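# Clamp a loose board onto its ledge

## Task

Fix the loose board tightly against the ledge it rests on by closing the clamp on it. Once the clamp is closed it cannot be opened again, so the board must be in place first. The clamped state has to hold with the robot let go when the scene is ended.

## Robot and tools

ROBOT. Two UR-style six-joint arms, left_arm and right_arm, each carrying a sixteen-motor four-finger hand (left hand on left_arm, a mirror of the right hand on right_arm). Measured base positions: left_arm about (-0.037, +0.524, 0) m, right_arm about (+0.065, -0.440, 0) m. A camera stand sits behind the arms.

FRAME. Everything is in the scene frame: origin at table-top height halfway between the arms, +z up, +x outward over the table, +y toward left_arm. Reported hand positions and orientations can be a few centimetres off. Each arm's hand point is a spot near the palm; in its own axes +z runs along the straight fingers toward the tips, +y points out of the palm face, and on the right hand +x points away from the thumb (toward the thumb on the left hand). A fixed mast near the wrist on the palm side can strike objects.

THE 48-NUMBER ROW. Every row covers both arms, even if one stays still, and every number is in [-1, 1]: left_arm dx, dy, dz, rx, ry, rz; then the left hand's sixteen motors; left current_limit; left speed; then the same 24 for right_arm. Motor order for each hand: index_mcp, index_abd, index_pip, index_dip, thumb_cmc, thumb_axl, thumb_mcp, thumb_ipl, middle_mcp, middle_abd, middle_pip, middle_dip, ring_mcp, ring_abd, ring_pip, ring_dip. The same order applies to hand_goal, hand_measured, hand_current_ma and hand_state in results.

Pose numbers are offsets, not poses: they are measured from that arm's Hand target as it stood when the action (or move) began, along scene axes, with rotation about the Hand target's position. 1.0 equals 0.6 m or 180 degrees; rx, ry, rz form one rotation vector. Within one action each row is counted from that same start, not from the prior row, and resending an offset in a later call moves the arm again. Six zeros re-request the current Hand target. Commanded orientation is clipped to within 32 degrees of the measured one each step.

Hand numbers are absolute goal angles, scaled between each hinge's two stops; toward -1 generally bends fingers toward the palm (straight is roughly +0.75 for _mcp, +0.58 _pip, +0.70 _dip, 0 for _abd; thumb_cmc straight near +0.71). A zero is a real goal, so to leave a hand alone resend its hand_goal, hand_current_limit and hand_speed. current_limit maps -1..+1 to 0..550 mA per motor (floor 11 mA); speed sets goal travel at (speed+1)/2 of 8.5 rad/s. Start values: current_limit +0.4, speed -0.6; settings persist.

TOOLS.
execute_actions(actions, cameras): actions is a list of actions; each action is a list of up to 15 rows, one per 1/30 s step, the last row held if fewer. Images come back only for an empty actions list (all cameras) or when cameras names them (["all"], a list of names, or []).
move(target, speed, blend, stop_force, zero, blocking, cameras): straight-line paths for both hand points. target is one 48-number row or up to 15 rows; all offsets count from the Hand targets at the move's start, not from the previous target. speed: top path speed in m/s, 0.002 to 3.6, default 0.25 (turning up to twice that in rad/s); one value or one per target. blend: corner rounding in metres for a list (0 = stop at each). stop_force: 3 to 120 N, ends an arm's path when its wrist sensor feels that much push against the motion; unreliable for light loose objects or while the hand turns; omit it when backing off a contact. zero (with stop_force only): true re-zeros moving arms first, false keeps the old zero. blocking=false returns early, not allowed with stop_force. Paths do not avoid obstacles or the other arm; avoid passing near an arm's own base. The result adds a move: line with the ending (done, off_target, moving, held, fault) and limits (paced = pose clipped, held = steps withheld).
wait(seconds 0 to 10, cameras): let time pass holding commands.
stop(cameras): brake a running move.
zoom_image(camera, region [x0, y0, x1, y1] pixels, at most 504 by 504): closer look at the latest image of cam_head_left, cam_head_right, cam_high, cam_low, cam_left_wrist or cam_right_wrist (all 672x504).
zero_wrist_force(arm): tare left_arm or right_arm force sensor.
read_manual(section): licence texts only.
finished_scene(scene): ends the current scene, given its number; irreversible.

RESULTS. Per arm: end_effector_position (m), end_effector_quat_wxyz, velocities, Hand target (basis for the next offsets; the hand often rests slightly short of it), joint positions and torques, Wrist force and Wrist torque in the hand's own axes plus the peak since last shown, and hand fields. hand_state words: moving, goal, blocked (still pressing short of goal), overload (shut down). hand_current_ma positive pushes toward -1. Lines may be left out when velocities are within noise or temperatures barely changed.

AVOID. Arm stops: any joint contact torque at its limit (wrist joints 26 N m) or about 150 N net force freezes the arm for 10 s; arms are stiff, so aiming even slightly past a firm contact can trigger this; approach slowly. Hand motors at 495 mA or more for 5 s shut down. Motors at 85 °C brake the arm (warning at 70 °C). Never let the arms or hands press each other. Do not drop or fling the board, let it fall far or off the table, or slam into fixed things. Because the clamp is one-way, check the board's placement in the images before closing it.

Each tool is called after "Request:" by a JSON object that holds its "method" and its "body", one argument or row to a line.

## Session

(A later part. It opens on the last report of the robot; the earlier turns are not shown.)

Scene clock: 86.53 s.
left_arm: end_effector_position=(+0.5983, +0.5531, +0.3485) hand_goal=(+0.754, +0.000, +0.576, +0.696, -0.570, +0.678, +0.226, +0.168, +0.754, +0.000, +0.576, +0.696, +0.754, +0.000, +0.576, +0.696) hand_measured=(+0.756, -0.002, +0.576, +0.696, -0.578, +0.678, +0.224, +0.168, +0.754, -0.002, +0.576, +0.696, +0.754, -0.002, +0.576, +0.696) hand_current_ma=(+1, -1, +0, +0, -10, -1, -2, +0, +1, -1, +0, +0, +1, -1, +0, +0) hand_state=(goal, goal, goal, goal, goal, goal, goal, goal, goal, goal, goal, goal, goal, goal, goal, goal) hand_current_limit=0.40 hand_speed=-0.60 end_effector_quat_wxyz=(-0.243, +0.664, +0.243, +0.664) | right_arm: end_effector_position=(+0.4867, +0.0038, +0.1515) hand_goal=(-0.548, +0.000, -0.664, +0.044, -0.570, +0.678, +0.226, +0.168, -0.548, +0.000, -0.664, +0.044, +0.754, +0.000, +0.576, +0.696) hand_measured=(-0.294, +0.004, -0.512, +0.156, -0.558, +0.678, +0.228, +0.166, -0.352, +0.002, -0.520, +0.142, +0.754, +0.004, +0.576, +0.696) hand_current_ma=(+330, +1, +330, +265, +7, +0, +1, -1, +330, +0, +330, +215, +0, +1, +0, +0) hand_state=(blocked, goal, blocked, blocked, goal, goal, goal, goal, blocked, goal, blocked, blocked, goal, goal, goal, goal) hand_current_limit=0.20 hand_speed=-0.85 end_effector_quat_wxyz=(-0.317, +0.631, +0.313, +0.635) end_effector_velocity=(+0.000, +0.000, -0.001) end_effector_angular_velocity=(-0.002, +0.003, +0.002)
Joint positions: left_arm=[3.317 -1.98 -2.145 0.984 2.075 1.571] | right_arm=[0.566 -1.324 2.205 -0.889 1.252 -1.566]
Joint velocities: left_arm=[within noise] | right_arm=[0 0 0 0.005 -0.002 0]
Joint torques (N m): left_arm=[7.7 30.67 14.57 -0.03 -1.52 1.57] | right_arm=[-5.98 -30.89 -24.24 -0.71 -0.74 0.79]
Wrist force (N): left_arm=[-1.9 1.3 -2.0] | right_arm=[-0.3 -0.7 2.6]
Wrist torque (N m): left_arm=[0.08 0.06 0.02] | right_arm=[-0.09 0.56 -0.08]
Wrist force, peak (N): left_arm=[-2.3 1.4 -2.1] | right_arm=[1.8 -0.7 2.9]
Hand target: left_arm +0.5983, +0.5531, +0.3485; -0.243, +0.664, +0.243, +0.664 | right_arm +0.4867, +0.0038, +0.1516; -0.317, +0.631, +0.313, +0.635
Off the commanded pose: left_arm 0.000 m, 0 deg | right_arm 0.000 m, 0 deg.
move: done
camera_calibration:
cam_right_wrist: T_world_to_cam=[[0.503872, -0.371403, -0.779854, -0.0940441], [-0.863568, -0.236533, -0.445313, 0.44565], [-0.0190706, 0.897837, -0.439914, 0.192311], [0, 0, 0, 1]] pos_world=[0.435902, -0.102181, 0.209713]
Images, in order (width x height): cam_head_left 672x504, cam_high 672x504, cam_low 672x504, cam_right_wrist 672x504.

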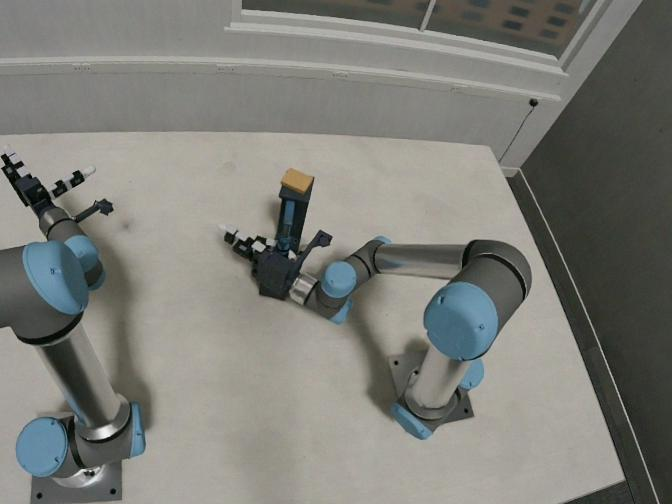

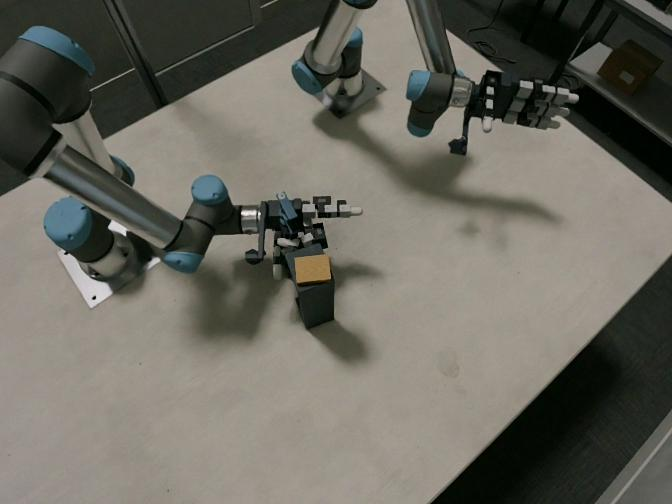

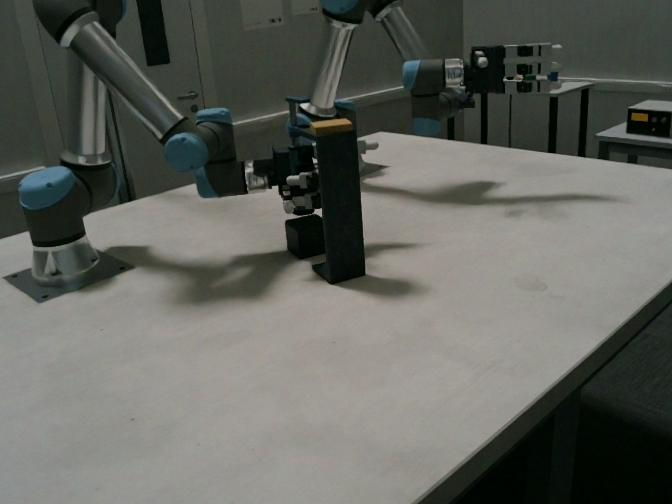

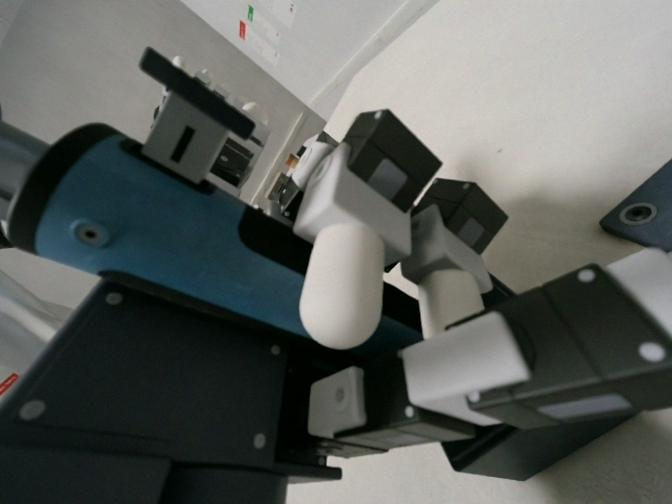

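Request:
{"method": "move", "body": {
  "target": [0,0,0,0,0,0,0.754,0,0.576,0.696,-0.571,0.678,0.226,0.168,0.754,0,0.576,0.696,0.754,0,0.576,0.696,0.4,-0.6,0,0,0.05,0,0,0,-0.548,0,-0.664,0.043,-0.571,0.678,0.226,0.168,-0.548,0,-0.664,0.043,0.754,0,0.576,0.696,0.2,-0.85],
  "speed": 0.05,
  "cameras": ["cam_right_wrist","cam_low","cam_head_left","cam_head_right"]
}}

Request:
{"method": "zoom_image", "body": {
  "camera": "cam_low",
  "region": [240, 80, 400, 300]
}}

Request:
{"method": "zoom_image", "body": {
  "camera": "cam_head_left",
  "region": [230, 160, 350, 310]
}}

Request:
{"method": "zoom_image", "body": {
  "camera": "cam_head_right",
  "region": [230, 160, 350, 310]
}}

Scene clock: 88.10 s.
left_arm: end_effector_position=(+0.5983, +0.5531, +0.3485) hand_goal=(+0.754, +0.000, +0.576, +0.696, -0.570, +0.678, +0.226, +0.168, +0.754, +0.000, +0.576, +0.696, +0.754, +0.000, +0.576, +0.696) hand_measured=(+0.756, -0.002, +0.576, +0.696, -0.578, +0.678, +0.224, +0.168, +0.754, -0.002, +0.576, +0.696, +0.754, -0.002, +0.576, +0.696) hand_current_ma=(+1, -1, +0, +0, -10, -1, -2, +0, +1, -1, +0, +0, +1, -1, +0, +0) hand_state=(goal, goal, goal, goal, goal, goal, goal, goal, goal, goal, goal, goal, goal, goal, goal, goal) hand_current_limit=0.40 hand_speed=-0.60 end_effector_quat_wxyz=(-0.243, +0.664, +0.243, +0.664) | right_arm: end_effector_position=(+0.4867, +0.0038, +0.1815) hand_goal=(-0.548, +0.000, -0.664, +0.044, -0.570, +0.678, +0.226, +0.168, -0.548, +0.000, -0.664, +0.044, +0.754, +0.000, +0.576, +0.696) hand_measured=(-0.294, +0.004, -0.512, +0.156, -0.558, +0.678, +0.228, +0.166, -0.352, +0.002, -0.520, +0.142, +0.754, +0.004, +0.576, +0.696) hand_current_ma=(+330, +1, +330, +265, +7, +0, +1, -1, +330, +0, +330, +215, +0, +1, +0, +0) hand_state=(blocked, goal, blocked, blocked, goal, goal, goal, goal, blocked, goal, blocked, blocked, goal, goal, goal, goal) hand_current_limit=0.20 hand_speed=-0.85 end_effector_quat_wxyz=(-0.317, +0.631, +0.313, +0.635)
Joint positions: left_arm=[3.317 -1.98 -2.145 0.984 2.075 1.571] | right_arm=[0.566 -1.389 2.177 -0.797 1.252 -1.566]
Joint torques (N m): left_arm=[7.42 31.03 14.72 -0.1 -1.58 1.57] | right_arm=[-9.26 -30.9 -26.63 -0.78 -0.77 0.52]
Wrist force (N): left_arm=[-2.0 1.4 -1.8] | right_arm=[-0.2 -0.8 2.9]
Wrist torque (N m): left_arm=[0.08 0.09 0.00] | right_arm=[-0.13 0.53 -0.08]
Wrist force, peak (N): left_arm=[-2.2 1.5 -2.2] | right_arm=[-0.9 -0.8 2.9]
Hand target: left_arm +0.5983, +0.5531, +0.3485; -0.243, +0.664, +0.243, +0.664 | right_arm +0.4867, +0.0038, +0.1816; -0.317, +0.631, +0.313, +0.635
Off the commanded pose: left_arm 0.000 m, 0 deg | right_arm 0.000 m, 0 deg.
move: done
camera_calibration:
cam_right_wrist: T_world_to_cam=[[0.503872, -0.371403, -0.779854, -0.0705705], [-0.863568, -0.236533, -0.445313, 0.459053], [-0.0190706, 0.897837, -0.439914, 0.205552], [0, 0, 0, 1]] pos_world=[0.435902, -0.102181, 0.239813]
Images, in order (width x height): cam_head_left 672x504, cam_head_right 672x504, cam_low 672x504, cam_right_wrist 672x504.

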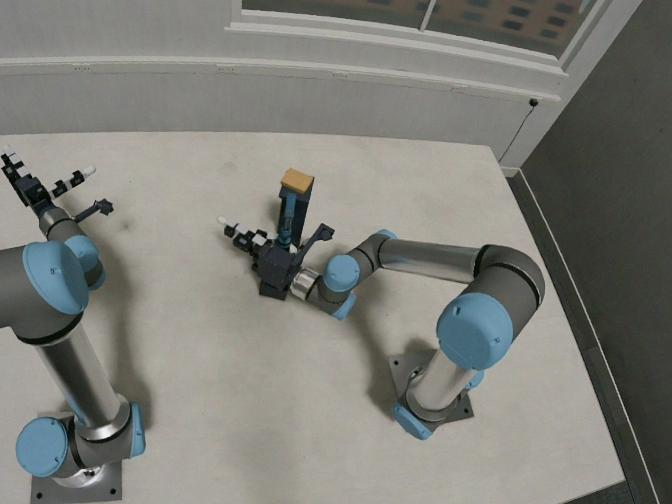

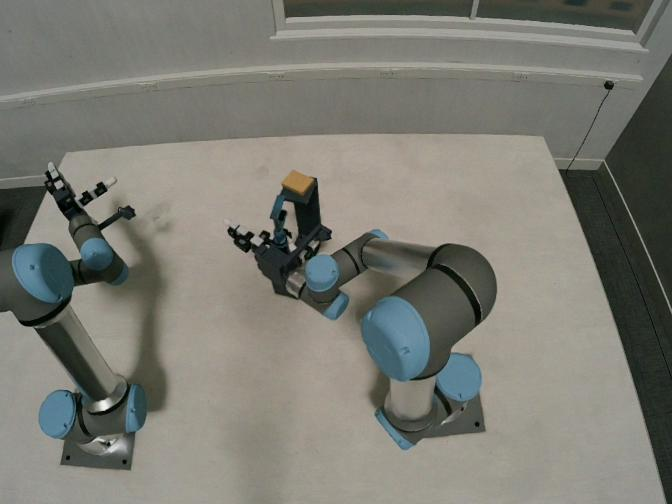

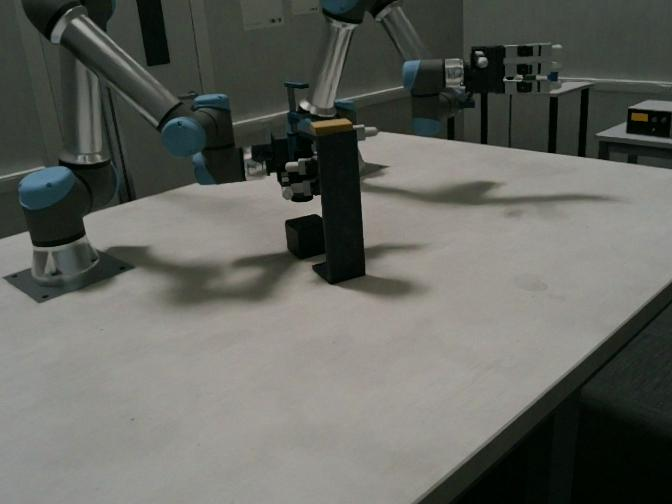

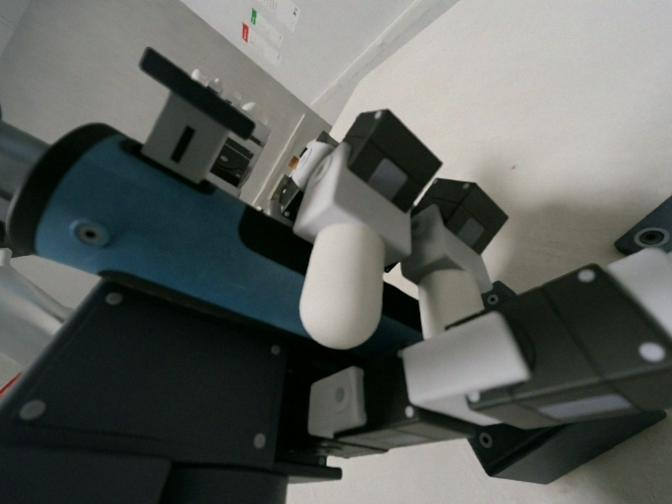

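Scaled by 2.291 from the camera's 672x504 image, which has a finer 960x720 frame.

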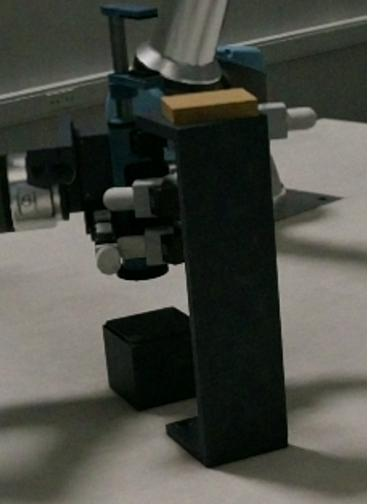

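Scaled by 3.360 from the camera's 672x504 image, which has a finer 960x720 frame.

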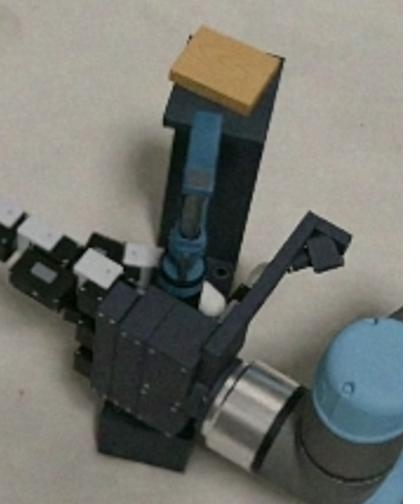

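Scaled by 3.360 from the camera's 672x504 image, which has a finer 960x720 frame.

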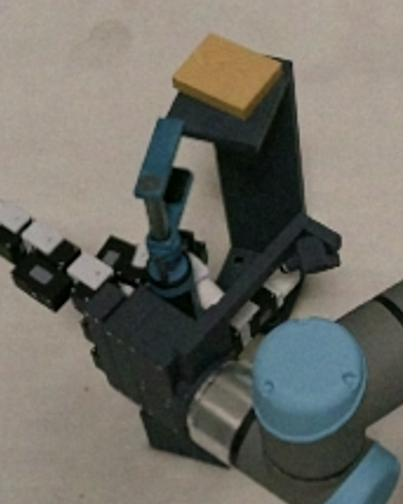

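Request:
{"method": "move", "body": {
  "target": [0,0,0,0,0,0,0.754,0,0.576,0.696,-0.571,0.678,0.226,0.168,0.754,0,0.576,0.696,0.754,0,0.576,0.696,0.4,-0.6,-0.047,-0.1897,0,0,0,-0.0333,-0.548,0,-0.664,0.043,-0.571,0.678,0.226,0.168,-0.548,0,-0.664,0.043,0.205,0,-0.007,0.261,0.2,-0.8],
  "speed": 0.08,
  "cameras": ["all"]
}}

Request:
{"method": "zoom_image", "body": {
  "camera": "cam_low",
  "region": [230, 80, 390, 300]
}}

Request:
{"method": "zoom_image", "body": {
  "camera": "cam_head_left",
  "region": [250, 150, 370, 300]
}}

Request:
{"method": "zoom_image", "body": {
  "camera": "cam_head_right",
  "region": [240, 150, 360, 300]
}}

Request:
{"method": "zoom_image", "body": {
  "camera": "cam_high",
  "region": [200, 180, 360, 340]
}}

Scene clock: 96.53 s.
left_arm: end_effector_position=(+0.5983, +0.5531, +0.3485) hand_goal=(+0.754, +0.000, +0.576, +0.696, -0.570, +0.678, +0.226, +0.168, +0.754, +0.000, +0.576, +0.696, +0.754, +0.000, +0.576, +0.696) hand_measured=(+0.756, -0.002, +0.576, +0.696, -0.578, +0.678, +0.224, +0.168, +0.754, -0.002, +0.576, +0.696, +0.754, -0.002, +0.576, +0.696) hand_current_ma=(+1, -1, +0, +0, -10, -1, -2, +0, +1, -1, +0, +0, +1, -1, +0, +0) hand_state=(goal, goal, goal, goal, goal, goal, goal, goal, goal, goal, goal, goal, goal, goal, goal, goal) hand_current_limit=0.40 hand_speed=-0.60 end_effector_quat_wxyz=(-0.243, +0.664, +0.243, +0.664) | right_arm: end_effector_position=(+0.4585, -0.1100, +0.1816) hand_goal=(-0.548, +0.000, -0.664, +0.044, -0.570, +0.678, +0.226, +0.168, -0.548, +0.000, -0.664, +0.044, +0.206, +0.000, -0.006, +0.262) hand_measured=(-0.294, +0.004, -0.512, +0.156, -0.558, +0.678, +0.228, +0.166, -0.352, +0.002, -0.520, +0.142, +0.208, +0.004, -0.004, +0.264) hand_current_ma=(+330, +1, +330, +265, +7, +0, +1, -1, +330, +0, +330, +215, +0, +1, +1, +0) hand_state=(blocked, goal, blocked, blocked, goal, goal, goal, goal, blocked, goal, blocked, blocked, goal, goal, goal, goal) hand_current_limit=0.20 hand_speed=-0.80 end_effector_quat_wxyz=(-0.283, +0.646, +0.280, +0.651)
Joint positions: left_arm=[3.317 -1.98 -2.145 0.984 2.075 1.571] | right_arm=[0.365 -1.627 2.439 -0.82 1.156 -1.565]
Joint torques (N m): left_arm=[7.43 32.22 13.97 -0.07 -1.54 1.54] | right_arm=[-13.69 -20.59 -5.21 -0.51 -1.85 1.28]
Wrist force (N): left_arm=[-2.1 1.5 -1.9] | right_arm=[-0.3 -1.0 2.6]
Wrist torque (N m): left_arm=[0.09 0.08 0.00] | right_arm=[-0.11 0.58 -0.15]
Wrist force, peak (N): left_arm=[-2.4 1.4 -2.0] | right_arm=[0.5 -1.0 3.7]
Hand target: left_arm +0.5983, +0.5531, +0.3485; -0.243, +0.664, +0.243, +0.664 | right_arm +0.4585, -0.1101, +0.1816; -0.283, +0.646, +0.280, +0.651
Off the commanded pose: left_arm 0.000 m, 0 deg | right_arm 0.000 m, 0 deg.
move: done
camera_calibration:
cam_left_wrist: T_world_to_cam=[[-0.434107, 0.476917, -0.764265, 0.227069], [-0.879945, -0.0427286, 0.47315, 0.344806], [0.192997, 0.877909, 0.438209, -0.622623], [0, 0, 0, 1]] pos_world=[0.522147, 0.453047, 0.283236]
cam_right_wrist: T_world_to_cam=[[0.46234, -0.421988, -0.779851, -0.0851425], [-0.883548, -0.14513, -0.445286, 0.426987], [0.0747259, 0.89491, -0.439946, 0.26385], [0, 0, 0, 1]] pos_world=[0.396912, -0.210082, 0.239813]

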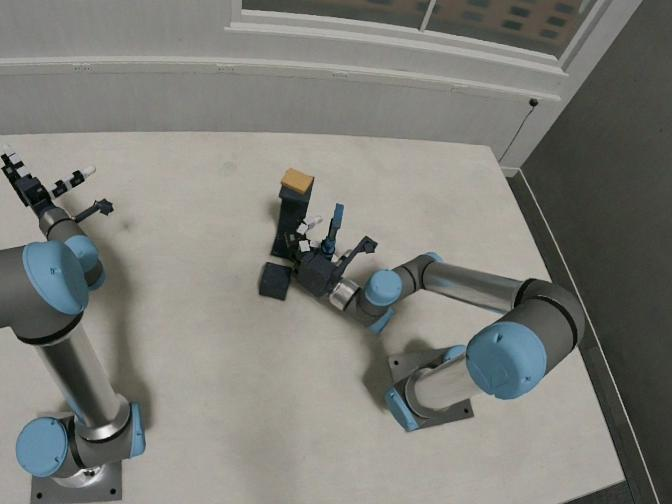

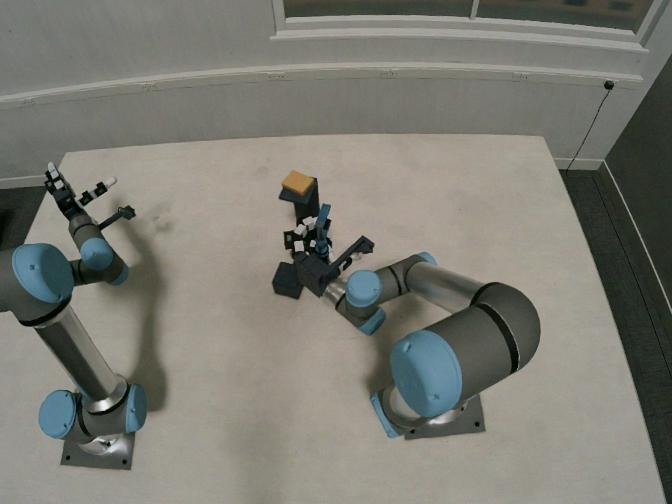

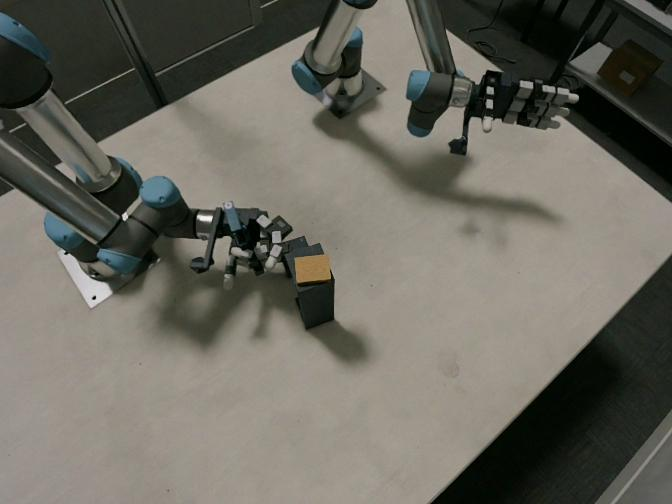

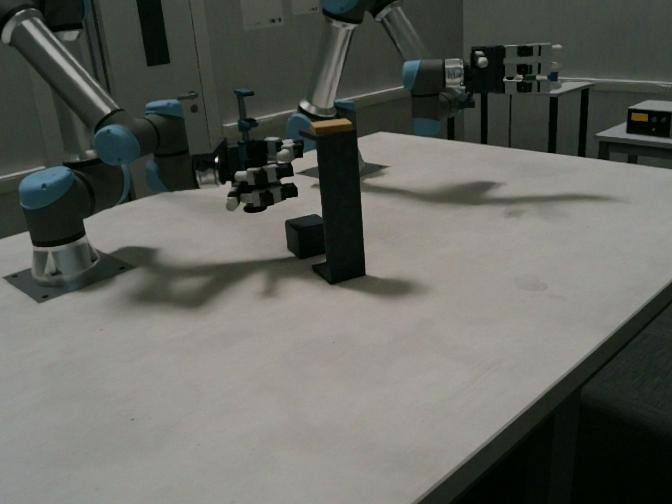

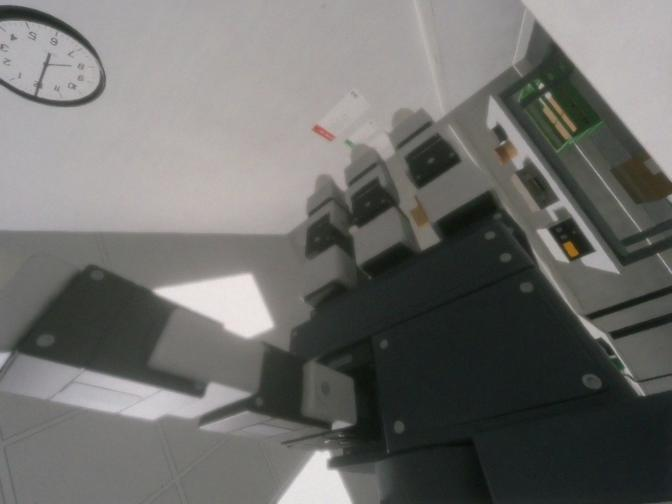

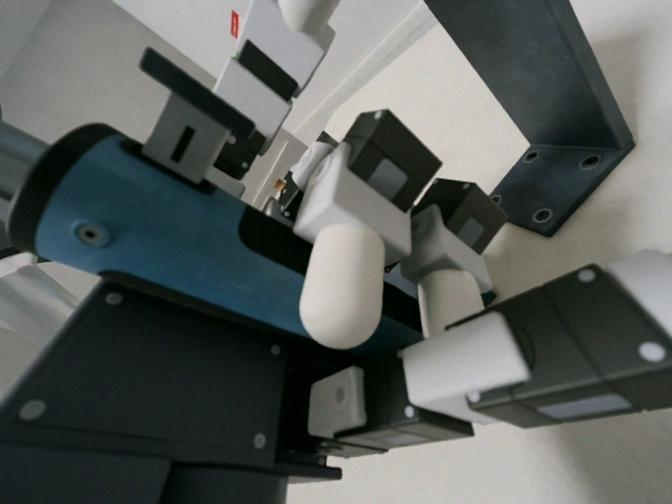

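Scaled by 2.291 from the camera's 672x504 image, which has a finer 960x720 frame.

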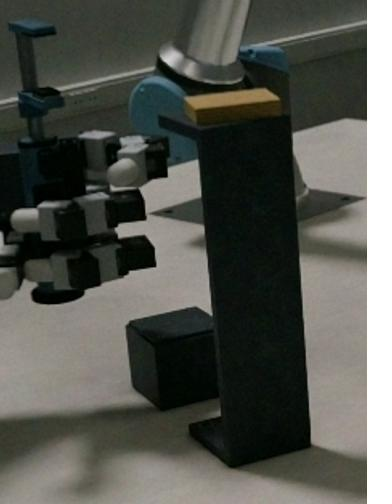

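Scaled by 3.360 from the camera's 672x504 image, which has a finer 960x720 frame.

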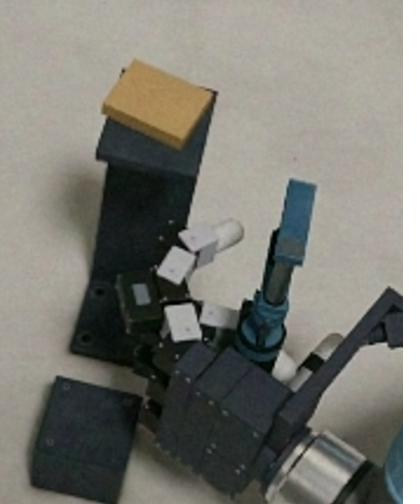

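Scaled by 3.360 from the camera's 672x504 image, which has a finer 960x720 frame.

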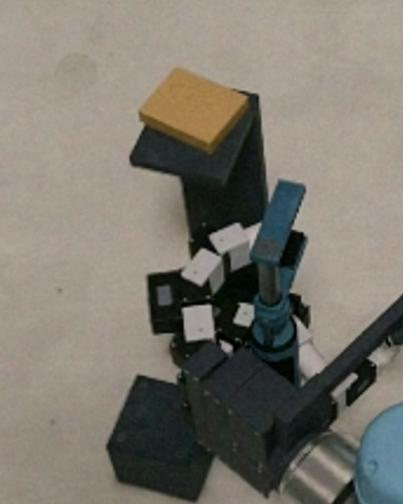

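Scaled by 3.150 from the camera's 672x504 image, which has a finer 960x720 frame.

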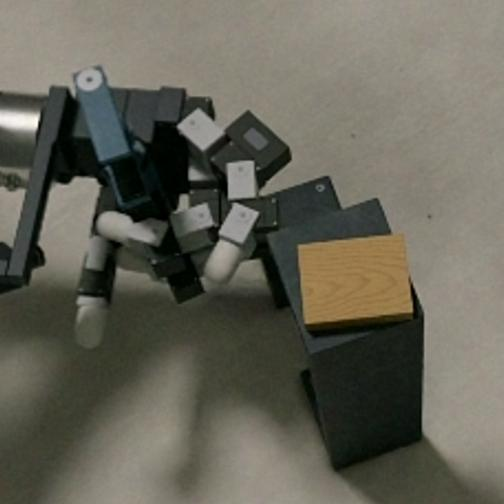

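Request:
{"method": "zoom_image", "body": {
  "camera": "cam_low",
  "region": [225, 80, 325, 180]
}}

Request:
{"method": "zoom_image", "body": {
  "camera": "cam_low",
  "region": [225, 80, 275, 130]
}}

Scaled by 5.040 from the camera's 672x504 image, which has a finer 960x720 frame.

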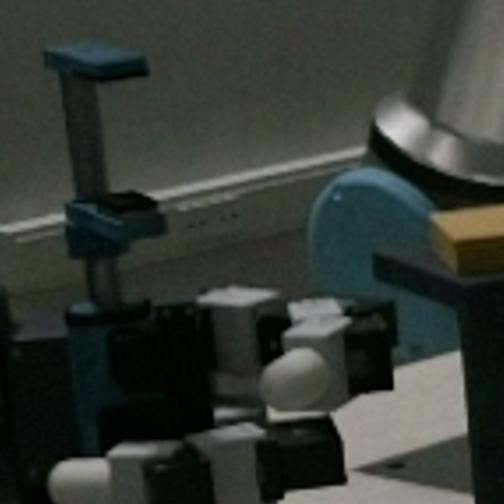

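Scaled by 10.080 from the camera's 672x504 image, which has a finer 960x720 frame.

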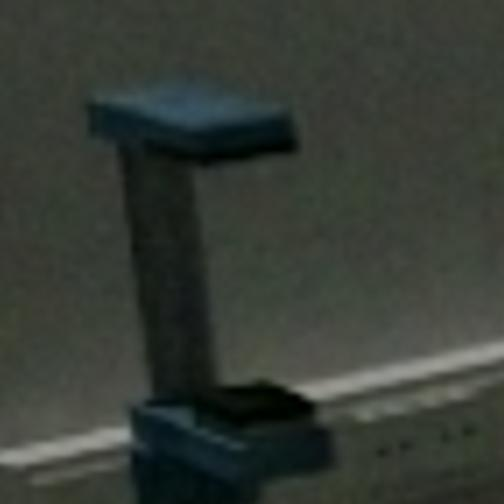

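Request:
{"method": "move", "body": {
  "target": [0,0,0,0,0,0,0.754,0,0.576,0.696,-0.571,0.678,0.226,0.168,0.754,0,0.576,0.696,0.754,0,0.576,0.696,0.4,-0.6,0,0,0,0.0059,0.0214,0,-0.548,0,-0.664,0.043,-0.571,0.678,0.226,0.168,-0.548,0,-0.664,0.043,0.3425,0,-0.664,0.362,0.2,-0.75],
  "speed": 0.08,
  "cameras": ["cam_right_wrist","cam_low","cam_high","cam_head_right"]
}}

Request:
{"method": "zoom_image", "body": {
  "camera": "cam_low",
  "region": [225, 80, 325, 180]
}}

Request:
{"method": "zoom_image", "body": {
  "camera": "cam_high",
  "region": [200, 180, 300, 280]
}}

Request:
{"method": "zoom_image", "body": {
  "camera": "cam_right_wrist",
  "region": [50, 0, 350, 250]
}}

Scene clock: 110.27 s.
left_arm: end_effector_position=(+0.5983, +0.5531, +0.3485) hand_goal=(+0.754, +0.000, +0.576, +0.696, -0.570, +0.678, +0.226, +0.168, +0.754, +0.000, +0.576, +0.696, +0.754, +0.000, +0.576, +0.696) hand_measured=(+0.756, -0.002, +0.576, +0.696, -0.578, +0.678, +0.224, +0.168, +0.754, -0.002, +0.576, +0.696, +0.754, -0.002, +0.576, +0.696) hand_current_ma=(+1, -1, +0, +0, -10, -1, -2, +0, +1, -1, +0, +0, +1, -1, +0, +0) hand_state=(goal, goal, goal, goal, goal, goal, goal, goal, goal, goal, goal, goal, goal, goal, goal, goal) hand_current_limit=0.40 hand_speed=-0.60 end_effector_quat_wxyz=(-0.243, +0.664, +0.243, +0.664) | right_arm: end_effector_position=(+0.4585, -0.1101, +0.1816) hand_goal=(-0.548, +0.000, -0.664, +0.044, -0.570, +0.678, +0.226, +0.168, -0.548, +0.000, -0.664, +0.044, +0.342, +0.000, -0.664, +0.362) hand_measured=(-0.294, +0.004, -0.512, +0.156, -0.558, +0.678, +0.228, +0.166, -0.352, +0.002, -0.520, +0.142, +0.340, +0.004, -0.660, +0.360) hand_current_ma=(+330, +1, +330, +265, +7, +0, +1, -1, +330, +0, +330, +215, -1, +1, +1, +0) hand_state=(blocked, goal, blocked, blocked, goal, goal, goal, goal, blocked, goal, blocked, blocked, goal, goal, goal, goal) hand_current_limit=0.20 hand_speed=-0.75 end_effector_quat_wxyz=(-0.299, +0.665, +0.264, +0.631)
Joint positions: left_arm=[3.317 -1.98 -2.145 0.984 2.075 1.571] | right_arm=[0.36 -1.648 2.412 -0.737 1.15 -1.518]
Joint torques (N m): left_arm=[7.95 32.65 12.71 0.09 -1.52 1.48] | right_arm=[-12.69 -21.16 -26.96 -0.89 -1.6 1.24]
Wrist force (N): left_arm=[-2.2 1.2 -1.8] | right_arm=[-0.5 -0.8 2.4]
Wrist torque (N m): left_arm=[0.06 0.11 -0.02] | right_arm=[-0.04 0.61 -0.18]
Wrist force, peak (N): left_arm=[-2.3 1.5 -2.1] | right_arm=[-0.6 -1.1 2.9]
Hand target: left_arm +0.5983, +0.5531, +0.3485; -0.243, +0.664, +0.243, +0.664 | right_arm +0.4585, -0.1101, +0.1816; -0.299, +0.665, +0.264, +0.631
Off the commanded pose: left_arm 0.000 m, 0 deg | right_arm 0.000 m, 0 deg.
move: done
camera_calibration:
cam_right_wrist: T_world_to_cam=[[0.408654, -0.407226, -0.816804, -0.0521771], [-0.911547, -0.137336, -0.387584, 0.430211], [0.0456579, 0.902943, -0.427329, 0.275777], [0, 0, 0, 1]] pos_world=[0.400888, -0.211176, 0.241972]
Images, in order (width x height): cam_head_right 672x504, cam_high 672x504, cam_low 672x504, cam_right_wrist 672x504.

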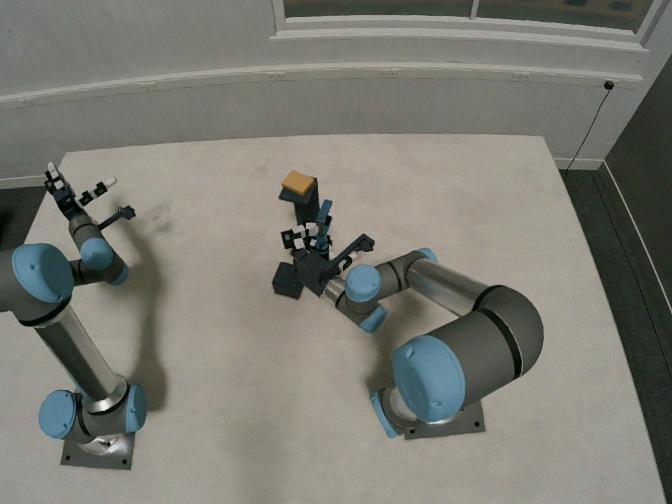

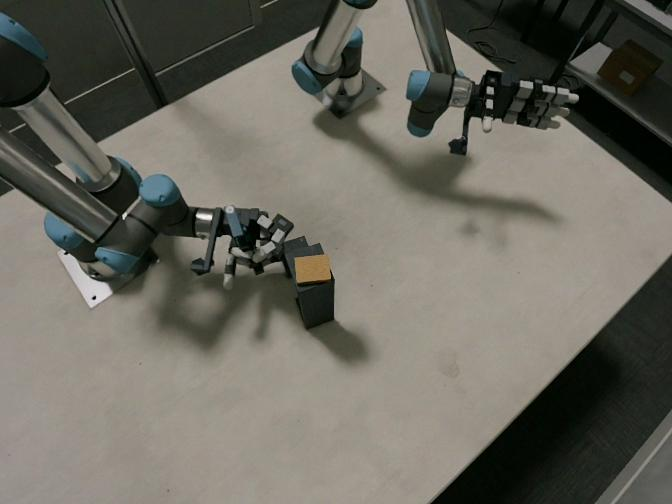

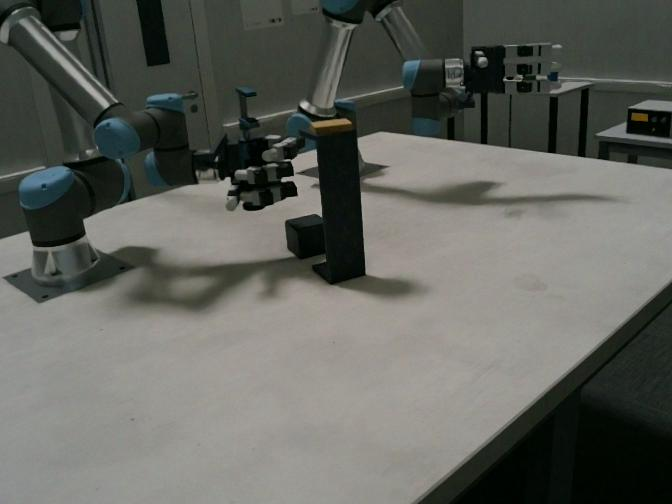

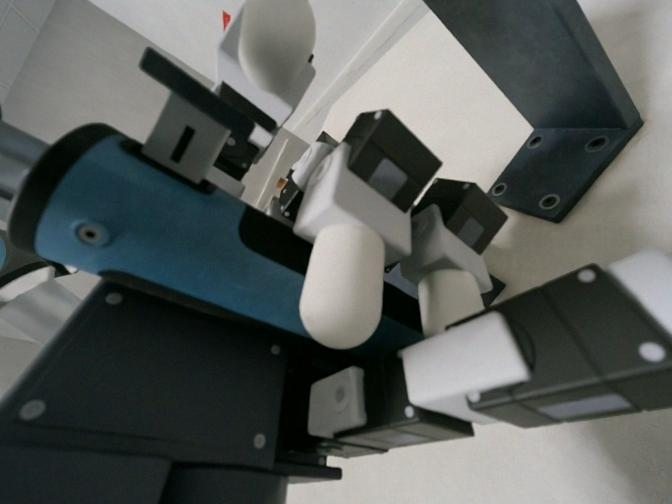

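Scaled by 5.040 from the camera's 672x504 image, which has a finer 960x720 frame.

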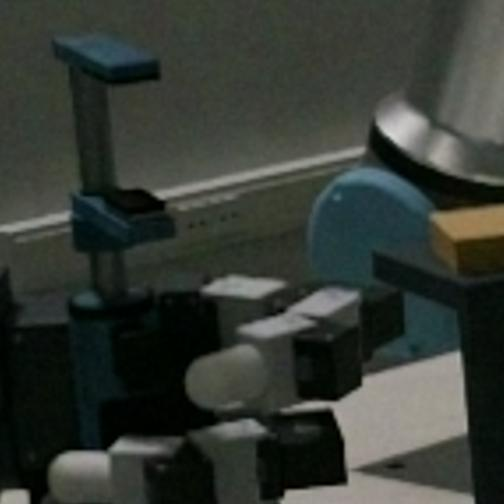

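Scaled by 5.040 from the camera's 672x504 image, which has a finer 960x720 frame.

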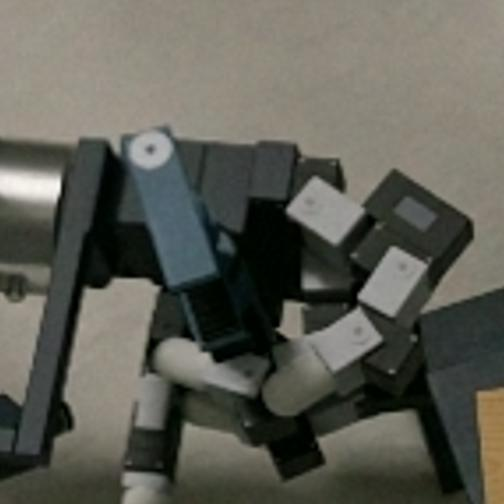

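Scaled by 1.680 from the camera's 672x504 image, which has a finer 960x720 frame.

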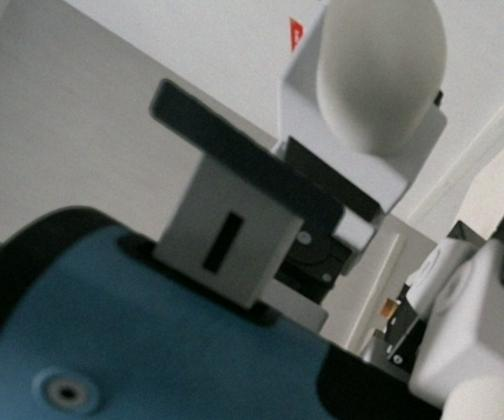

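Request:
{"method": "move", "body": {
  "target": [0,0,0,0,0,0,0.754,0,0.576,0.696,0.714,0.678,0.226,0.168,0.754,0,0.576,0.696,0.754,0,0.576,0.696,0.4,-0.6,0,0,0,-0.0018,-0.0065,0,-0.548,0,-0.664,0.043,-0.571,0.678,0.226,0.168,-0.548,0,-0.664,0.043,0.137,0,-0.708,0.362,0.2,-0.9],
  "speed": 0.08,
  "cameras": ["cam_right_wrist","cam_low","cam_high","cam_head_right"]
}}

Request:
{"method": "zoom_image", "body": {
  "camera": "cam_low",
  "region": [225, 80, 325, 180]
}}

Request:
{"method": "zoom_image", "body": {
  "camera": "cam_right_wrist",
  "region": [50, 0, 350, 250]
}}

Scene clock: 113.53 s.
left_arm: end_effector_position=(+0.5983, +0.5531, +0.3485) hand_goal=(+0.754, +0.000, +0.576, +0.696, +0.714, +0.678, +0.226, +0.168, +0.754, +0.000, +0.576, +0.696, +0.754, +0.000, +0.576, +0.696) hand_measured=(+0.756, -0.002, +0.576, +0.696, +0.712, +0.678, +0.224, +0.168, +0.754, -0.002, +0.576, +0.696, +0.754, -0.002, +0.576, +0.696) hand_current_ma=(+1, -1, +0, +0, -2, -1, -2, +0, +1, -1, +0, +0, +1, -1, +0, +0) hand_state=(goal, goal, goal, goal, goal, goal, goal, goal, goal, goal, goal, goal, goal, goal, goal, goal) hand_current_limit=0.40 hand_speed=-0.60 end_effector_quat_wxyz=(-0.243, +0.664, +0.243, +0.664) | right_arm: end_effector_position=(+0.4585, -0.1101, +0.1816) hand_goal=(-0.548, +0.000, -0.664, +0.044, -0.570, +0.678, +0.226, +0.168, -0.548, +0.000, -0.664, +0.044, +0.138, +0.000, -0.708, +0.362) hand_measured=(-0.294, +0.004, -0.512, +0.156, -0.558, +0.678, +0.228, +0.166, -0.352, +0.002, -0.520, +0.142, +0.140, +0.004, -0.704, +0.360) hand_current_ma=(+330, +1, +330, +265, +7, +0, +1, -1, +330, +0, +330, +215, +1, +1, +1, +0) hand_state=(blocked, goal, blocked, blocked, goal, goal, goal, goal, blocked, goal, blocked, blocked, goal, goal, goal, goal) hand_current_limit=0.20 hand_speed=-0.90 end_effector_quat_wxyz=(-0.294, +0.660, +0.269, +0.637)
Joint positions: left_arm=[3.317 -1.98 -2.145 0.984 2.075 1.571] | right_arm=[0.361 -1.642 2.42 -0.762 1.152 -1.532]
Joint torques (N m): left_arm=[7.49 33.31 12.43 0.12 -1.53 1.61] | right_arm=[14.59 -5.13 -6.47 -3.36 1.95 -1.83]
Wrist force (N): left_arm=[-2.1 1.3 -1.8] | right_arm=[-0.4 -0.9 2.6]
Wrist torque (N m): left_arm=[0.07 0.10 -0.07] | right_arm=[-0.07 0.61 -0.03]
Wrist force, peak (N): left_arm=[-2.5 1.4 -2.0] | right_arm=[-0.6 -0.9 2.8]
Hand target: left_arm +0.5983, +0.5531, +0.3485; -0.243, +0.664, +0.243, +0.664 | right_arm +0.4585, -0.1101, +0.1816; -0.294, +0.660, +0.269, +0.637
Off the commanded pose: left_arm 0.000 m, 0 deg | right_arm 0.000 m, 0 deg.
move: done
camera_calibration:
cam_right_wrist: T_world_to_cam=[[0.425202, -0.411757, -0.806015, -0.0622463], [-0.903465, -0.139599, -0.405295, 0.429492], [0.0543644, 0.900538, -0.431365, 0.272286], [0, 0, 0, 1]] pos_world=[0.399695, -0.210878, 0.241354]
Images, in order (width x height): cam_head_right 672x504, cam_high 672x504, cam_low 672x504, cam_right_wrist 672x504.

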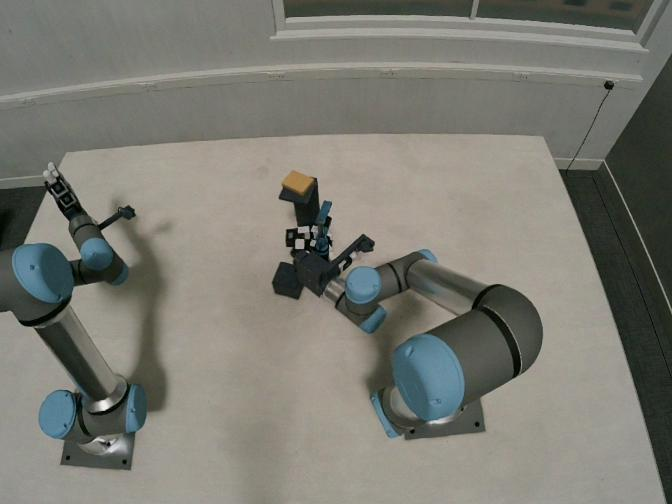

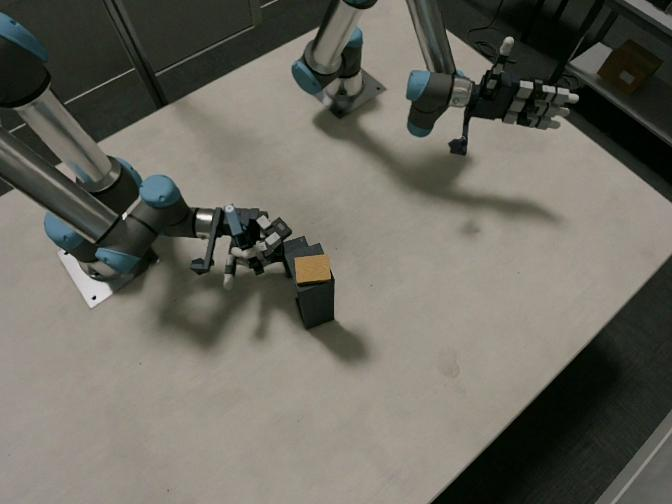

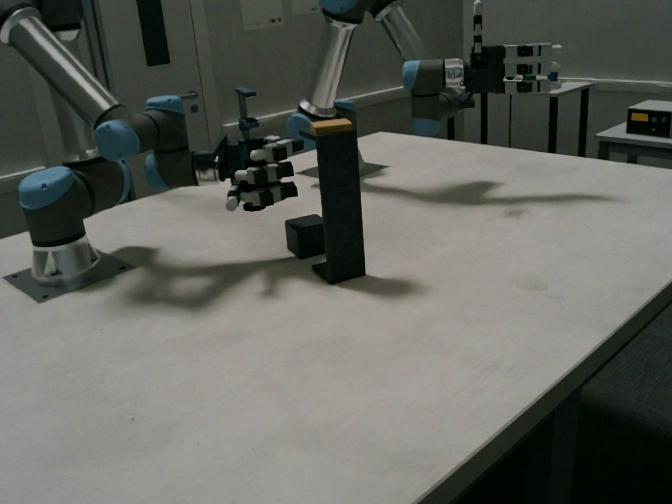

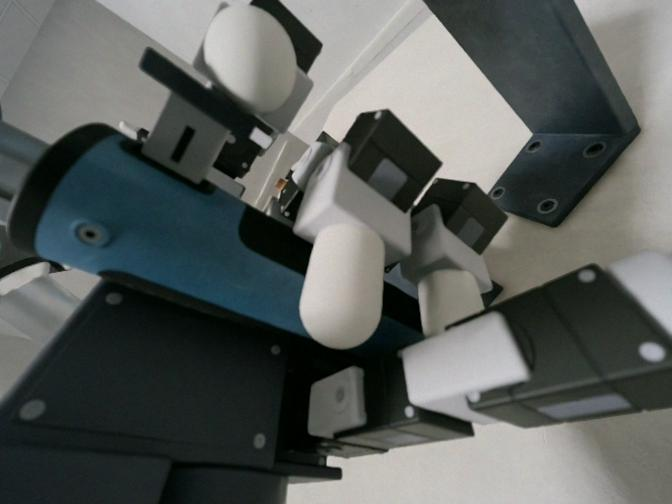

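Scaled by 5.040 from the camera's 672x504 image, which has a finer 960x720 frame.

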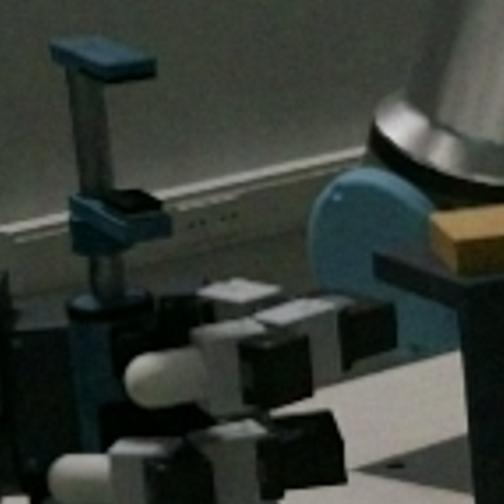

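Scaled by 1.680 from the camera's 672x504 image, which has a finer 960x720 frame.

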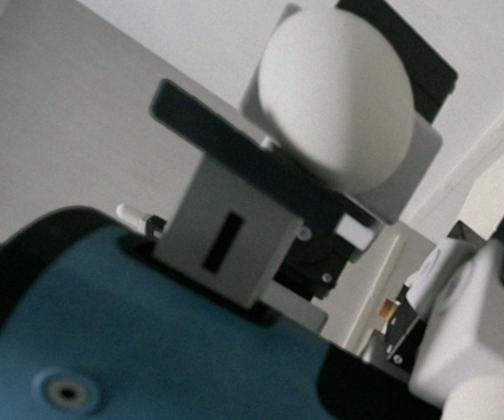

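Request:
{"method": "move", "body": {
  "target": [0,0,0,0,0,0,0.754,0,0.576,0.696,0.714,0.678,0.226,0.168,0.754,0,0.576,0.696,0.754,0,0.576,0.696,0.4,-0.6,0,0,0,0,0,0,-0.548,0,-0.664,0.043,-0.571,0.678,0.226,0.168,-0.548,0,-0.664,0.043,0.068,0,-0.751,0.362,0.2,-0.95],
  "speed": 0.08,
  "cameras": ["cam_right_wrist","cam_low"]
}}

Request:
{"method": "zoom_image", "body": {
  "camera": "cam_low",
  "region": [225, 80, 325, 180]
}}

Request:
{"method": "zoom_image", "body": {
  "camera": "cam_right_wrist",
  "region": [50, 0, 350, 250]
}}

Scene clock: 114.63 s.
left_arm: end_effector_position=(+0.5983, +0.5531, +0.3485) hand_goal=(+0.754, +0.000, +0.576, +0.696, +0.714, +0.678, +0.226, +0.168, +0.754, +0.000, +0.576, +0.696, +0.754, +0.000, +0.576, +0.696) hand_measured=(+0.756, -0.002, +0.576, +0.696, +0.712, +0.678, +0.224, +0.168, +0.754, -0.002, +0.576, +0.696, +0.754, -0.002, +0.576, +0.696) hand_current_ma=(+1, -1, +0, +0, -2, -1, -2, +0, +1, -1, +0, +0, +1, -1, +0, +0) hand_state=(goal, goal, goal, goal, goal, goal, goal, goal, goal, goal, goal, goal, goal, goal, goal, goal) hand_current_limit=0.40 hand_speed=-0.60 end_effector_quat_wxyz=(-0.243, +0.664, +0.243, +0.664) | right_arm: end_effector_position=(+0.4585, -0.1101, +0.1816) hand_goal=(-0.548, +0.000, -0.664, +0.044, -0.570, +0.678, +0.226, +0.168, -0.548, +0.000, -0.664, +0.044, +0.068, +0.000, -0.750, +0.362) hand_measured=(-0.294, +0.004, -0.512, +0.156, -0.558, +0.678, +0.228, +0.166, -0.358, +0.002, -0.520, +0.142, +0.122, +0.004, -0.714, +0.372) hand_current_ma=(+330, +1, +330, +265, +7, +0, +1, -1, +330, +0, +330, +215, +84, +1, +39, +5) hand_state=(blocked, goal, blocked, blocked, goal, goal, goal, goal, blocked, goal, blocked, blocked, blocked, goal, blocked, goal) hand_current_limit=0.20 hand_speed=-0.95 end_effector_quat_wxyz=(-0.294, +0.660, +0.269, +0.637)
Joint positions: left_arm=[3.317 -1.98 -2.145 0.984 2.075 1.571] | right_arm=[0.361 -1.642 2.42 -0.762 1.152 -1.532]
Joint torques (N m): left_arm=[7.62 33.44 12.06 0.13 -1.58 1.63] | right_arm=[14.74 -5.65 -5.69 -3.42 2.16 -1.66]
Wrist force (N): left_arm=[-2.1 1.6 -2.0] | right_arm=[-0.5 -0.9 2.4]
Wrist torque (N m): left_arm=[0.11 0.07 -0.05] | right_arm=[-0.06 0.59 -0.02]
Wrist force, peak (N): left_arm=[-2.4 1.4 -2.1] | right_arm=[-0.7 -1.0 2.7]
Hand target: left_arm +0.5983, +0.5531, +0.3485; -0.243, +0.664, +0.243, +0.664 | right_arm +0.4585, -0.1101, +0.1816; -0.294, +0.660, +0.269, +0.637
Off the commanded pose: left_arm 0.000 m, 0 deg | right_arm 0.000 m, 0 deg.
move: done
camera_calibration:
cam_right_wrist: T_world_to_cam=[[0.425202, -0.411757, -0.806015, -0.0622463], [-0.903465, -0.139599, -0.405295, 0.429492], [0.0543644, 0.900538, -0.431365, 0.272286], [0, 0, 0, 1]] pos_world=[0.399695, -0.210878, 0.241354]
Images, in order (width x height): cam_low 672x504, cam_right_wrist 672x504.

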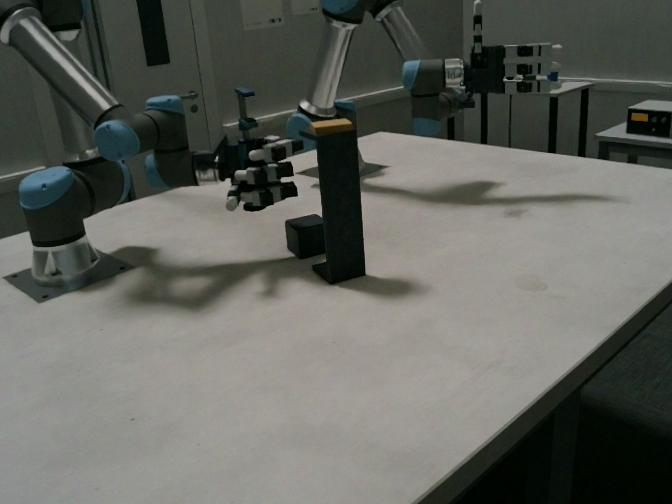

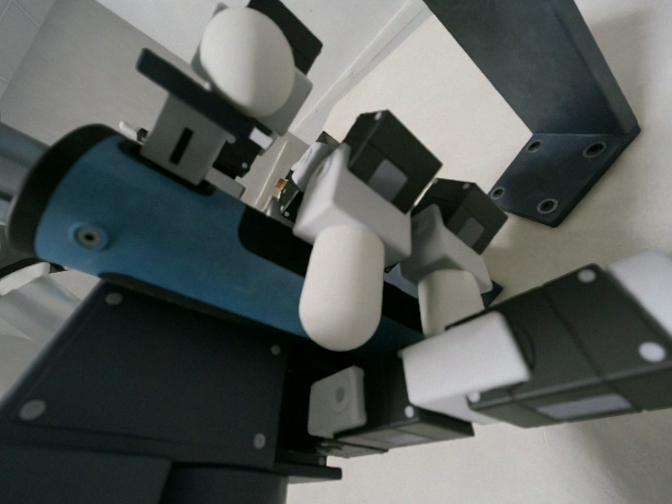

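Scaled by 5.040 from the camera's 672x504 image, which has a finer 960x720 frame.

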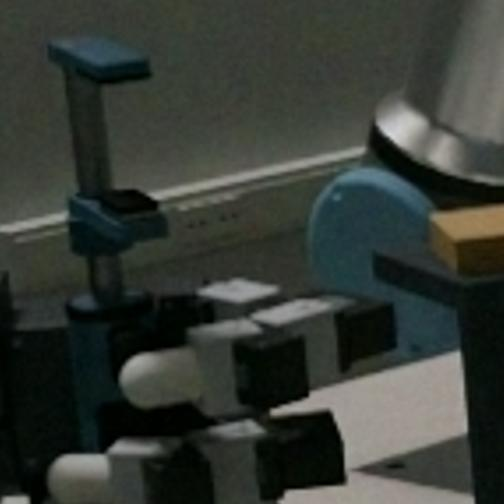

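Scaled by 1.680 from the camera's 672x504 image, which has a finer 960x720 frame.

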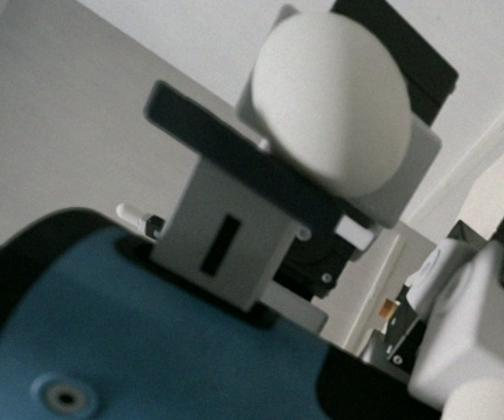

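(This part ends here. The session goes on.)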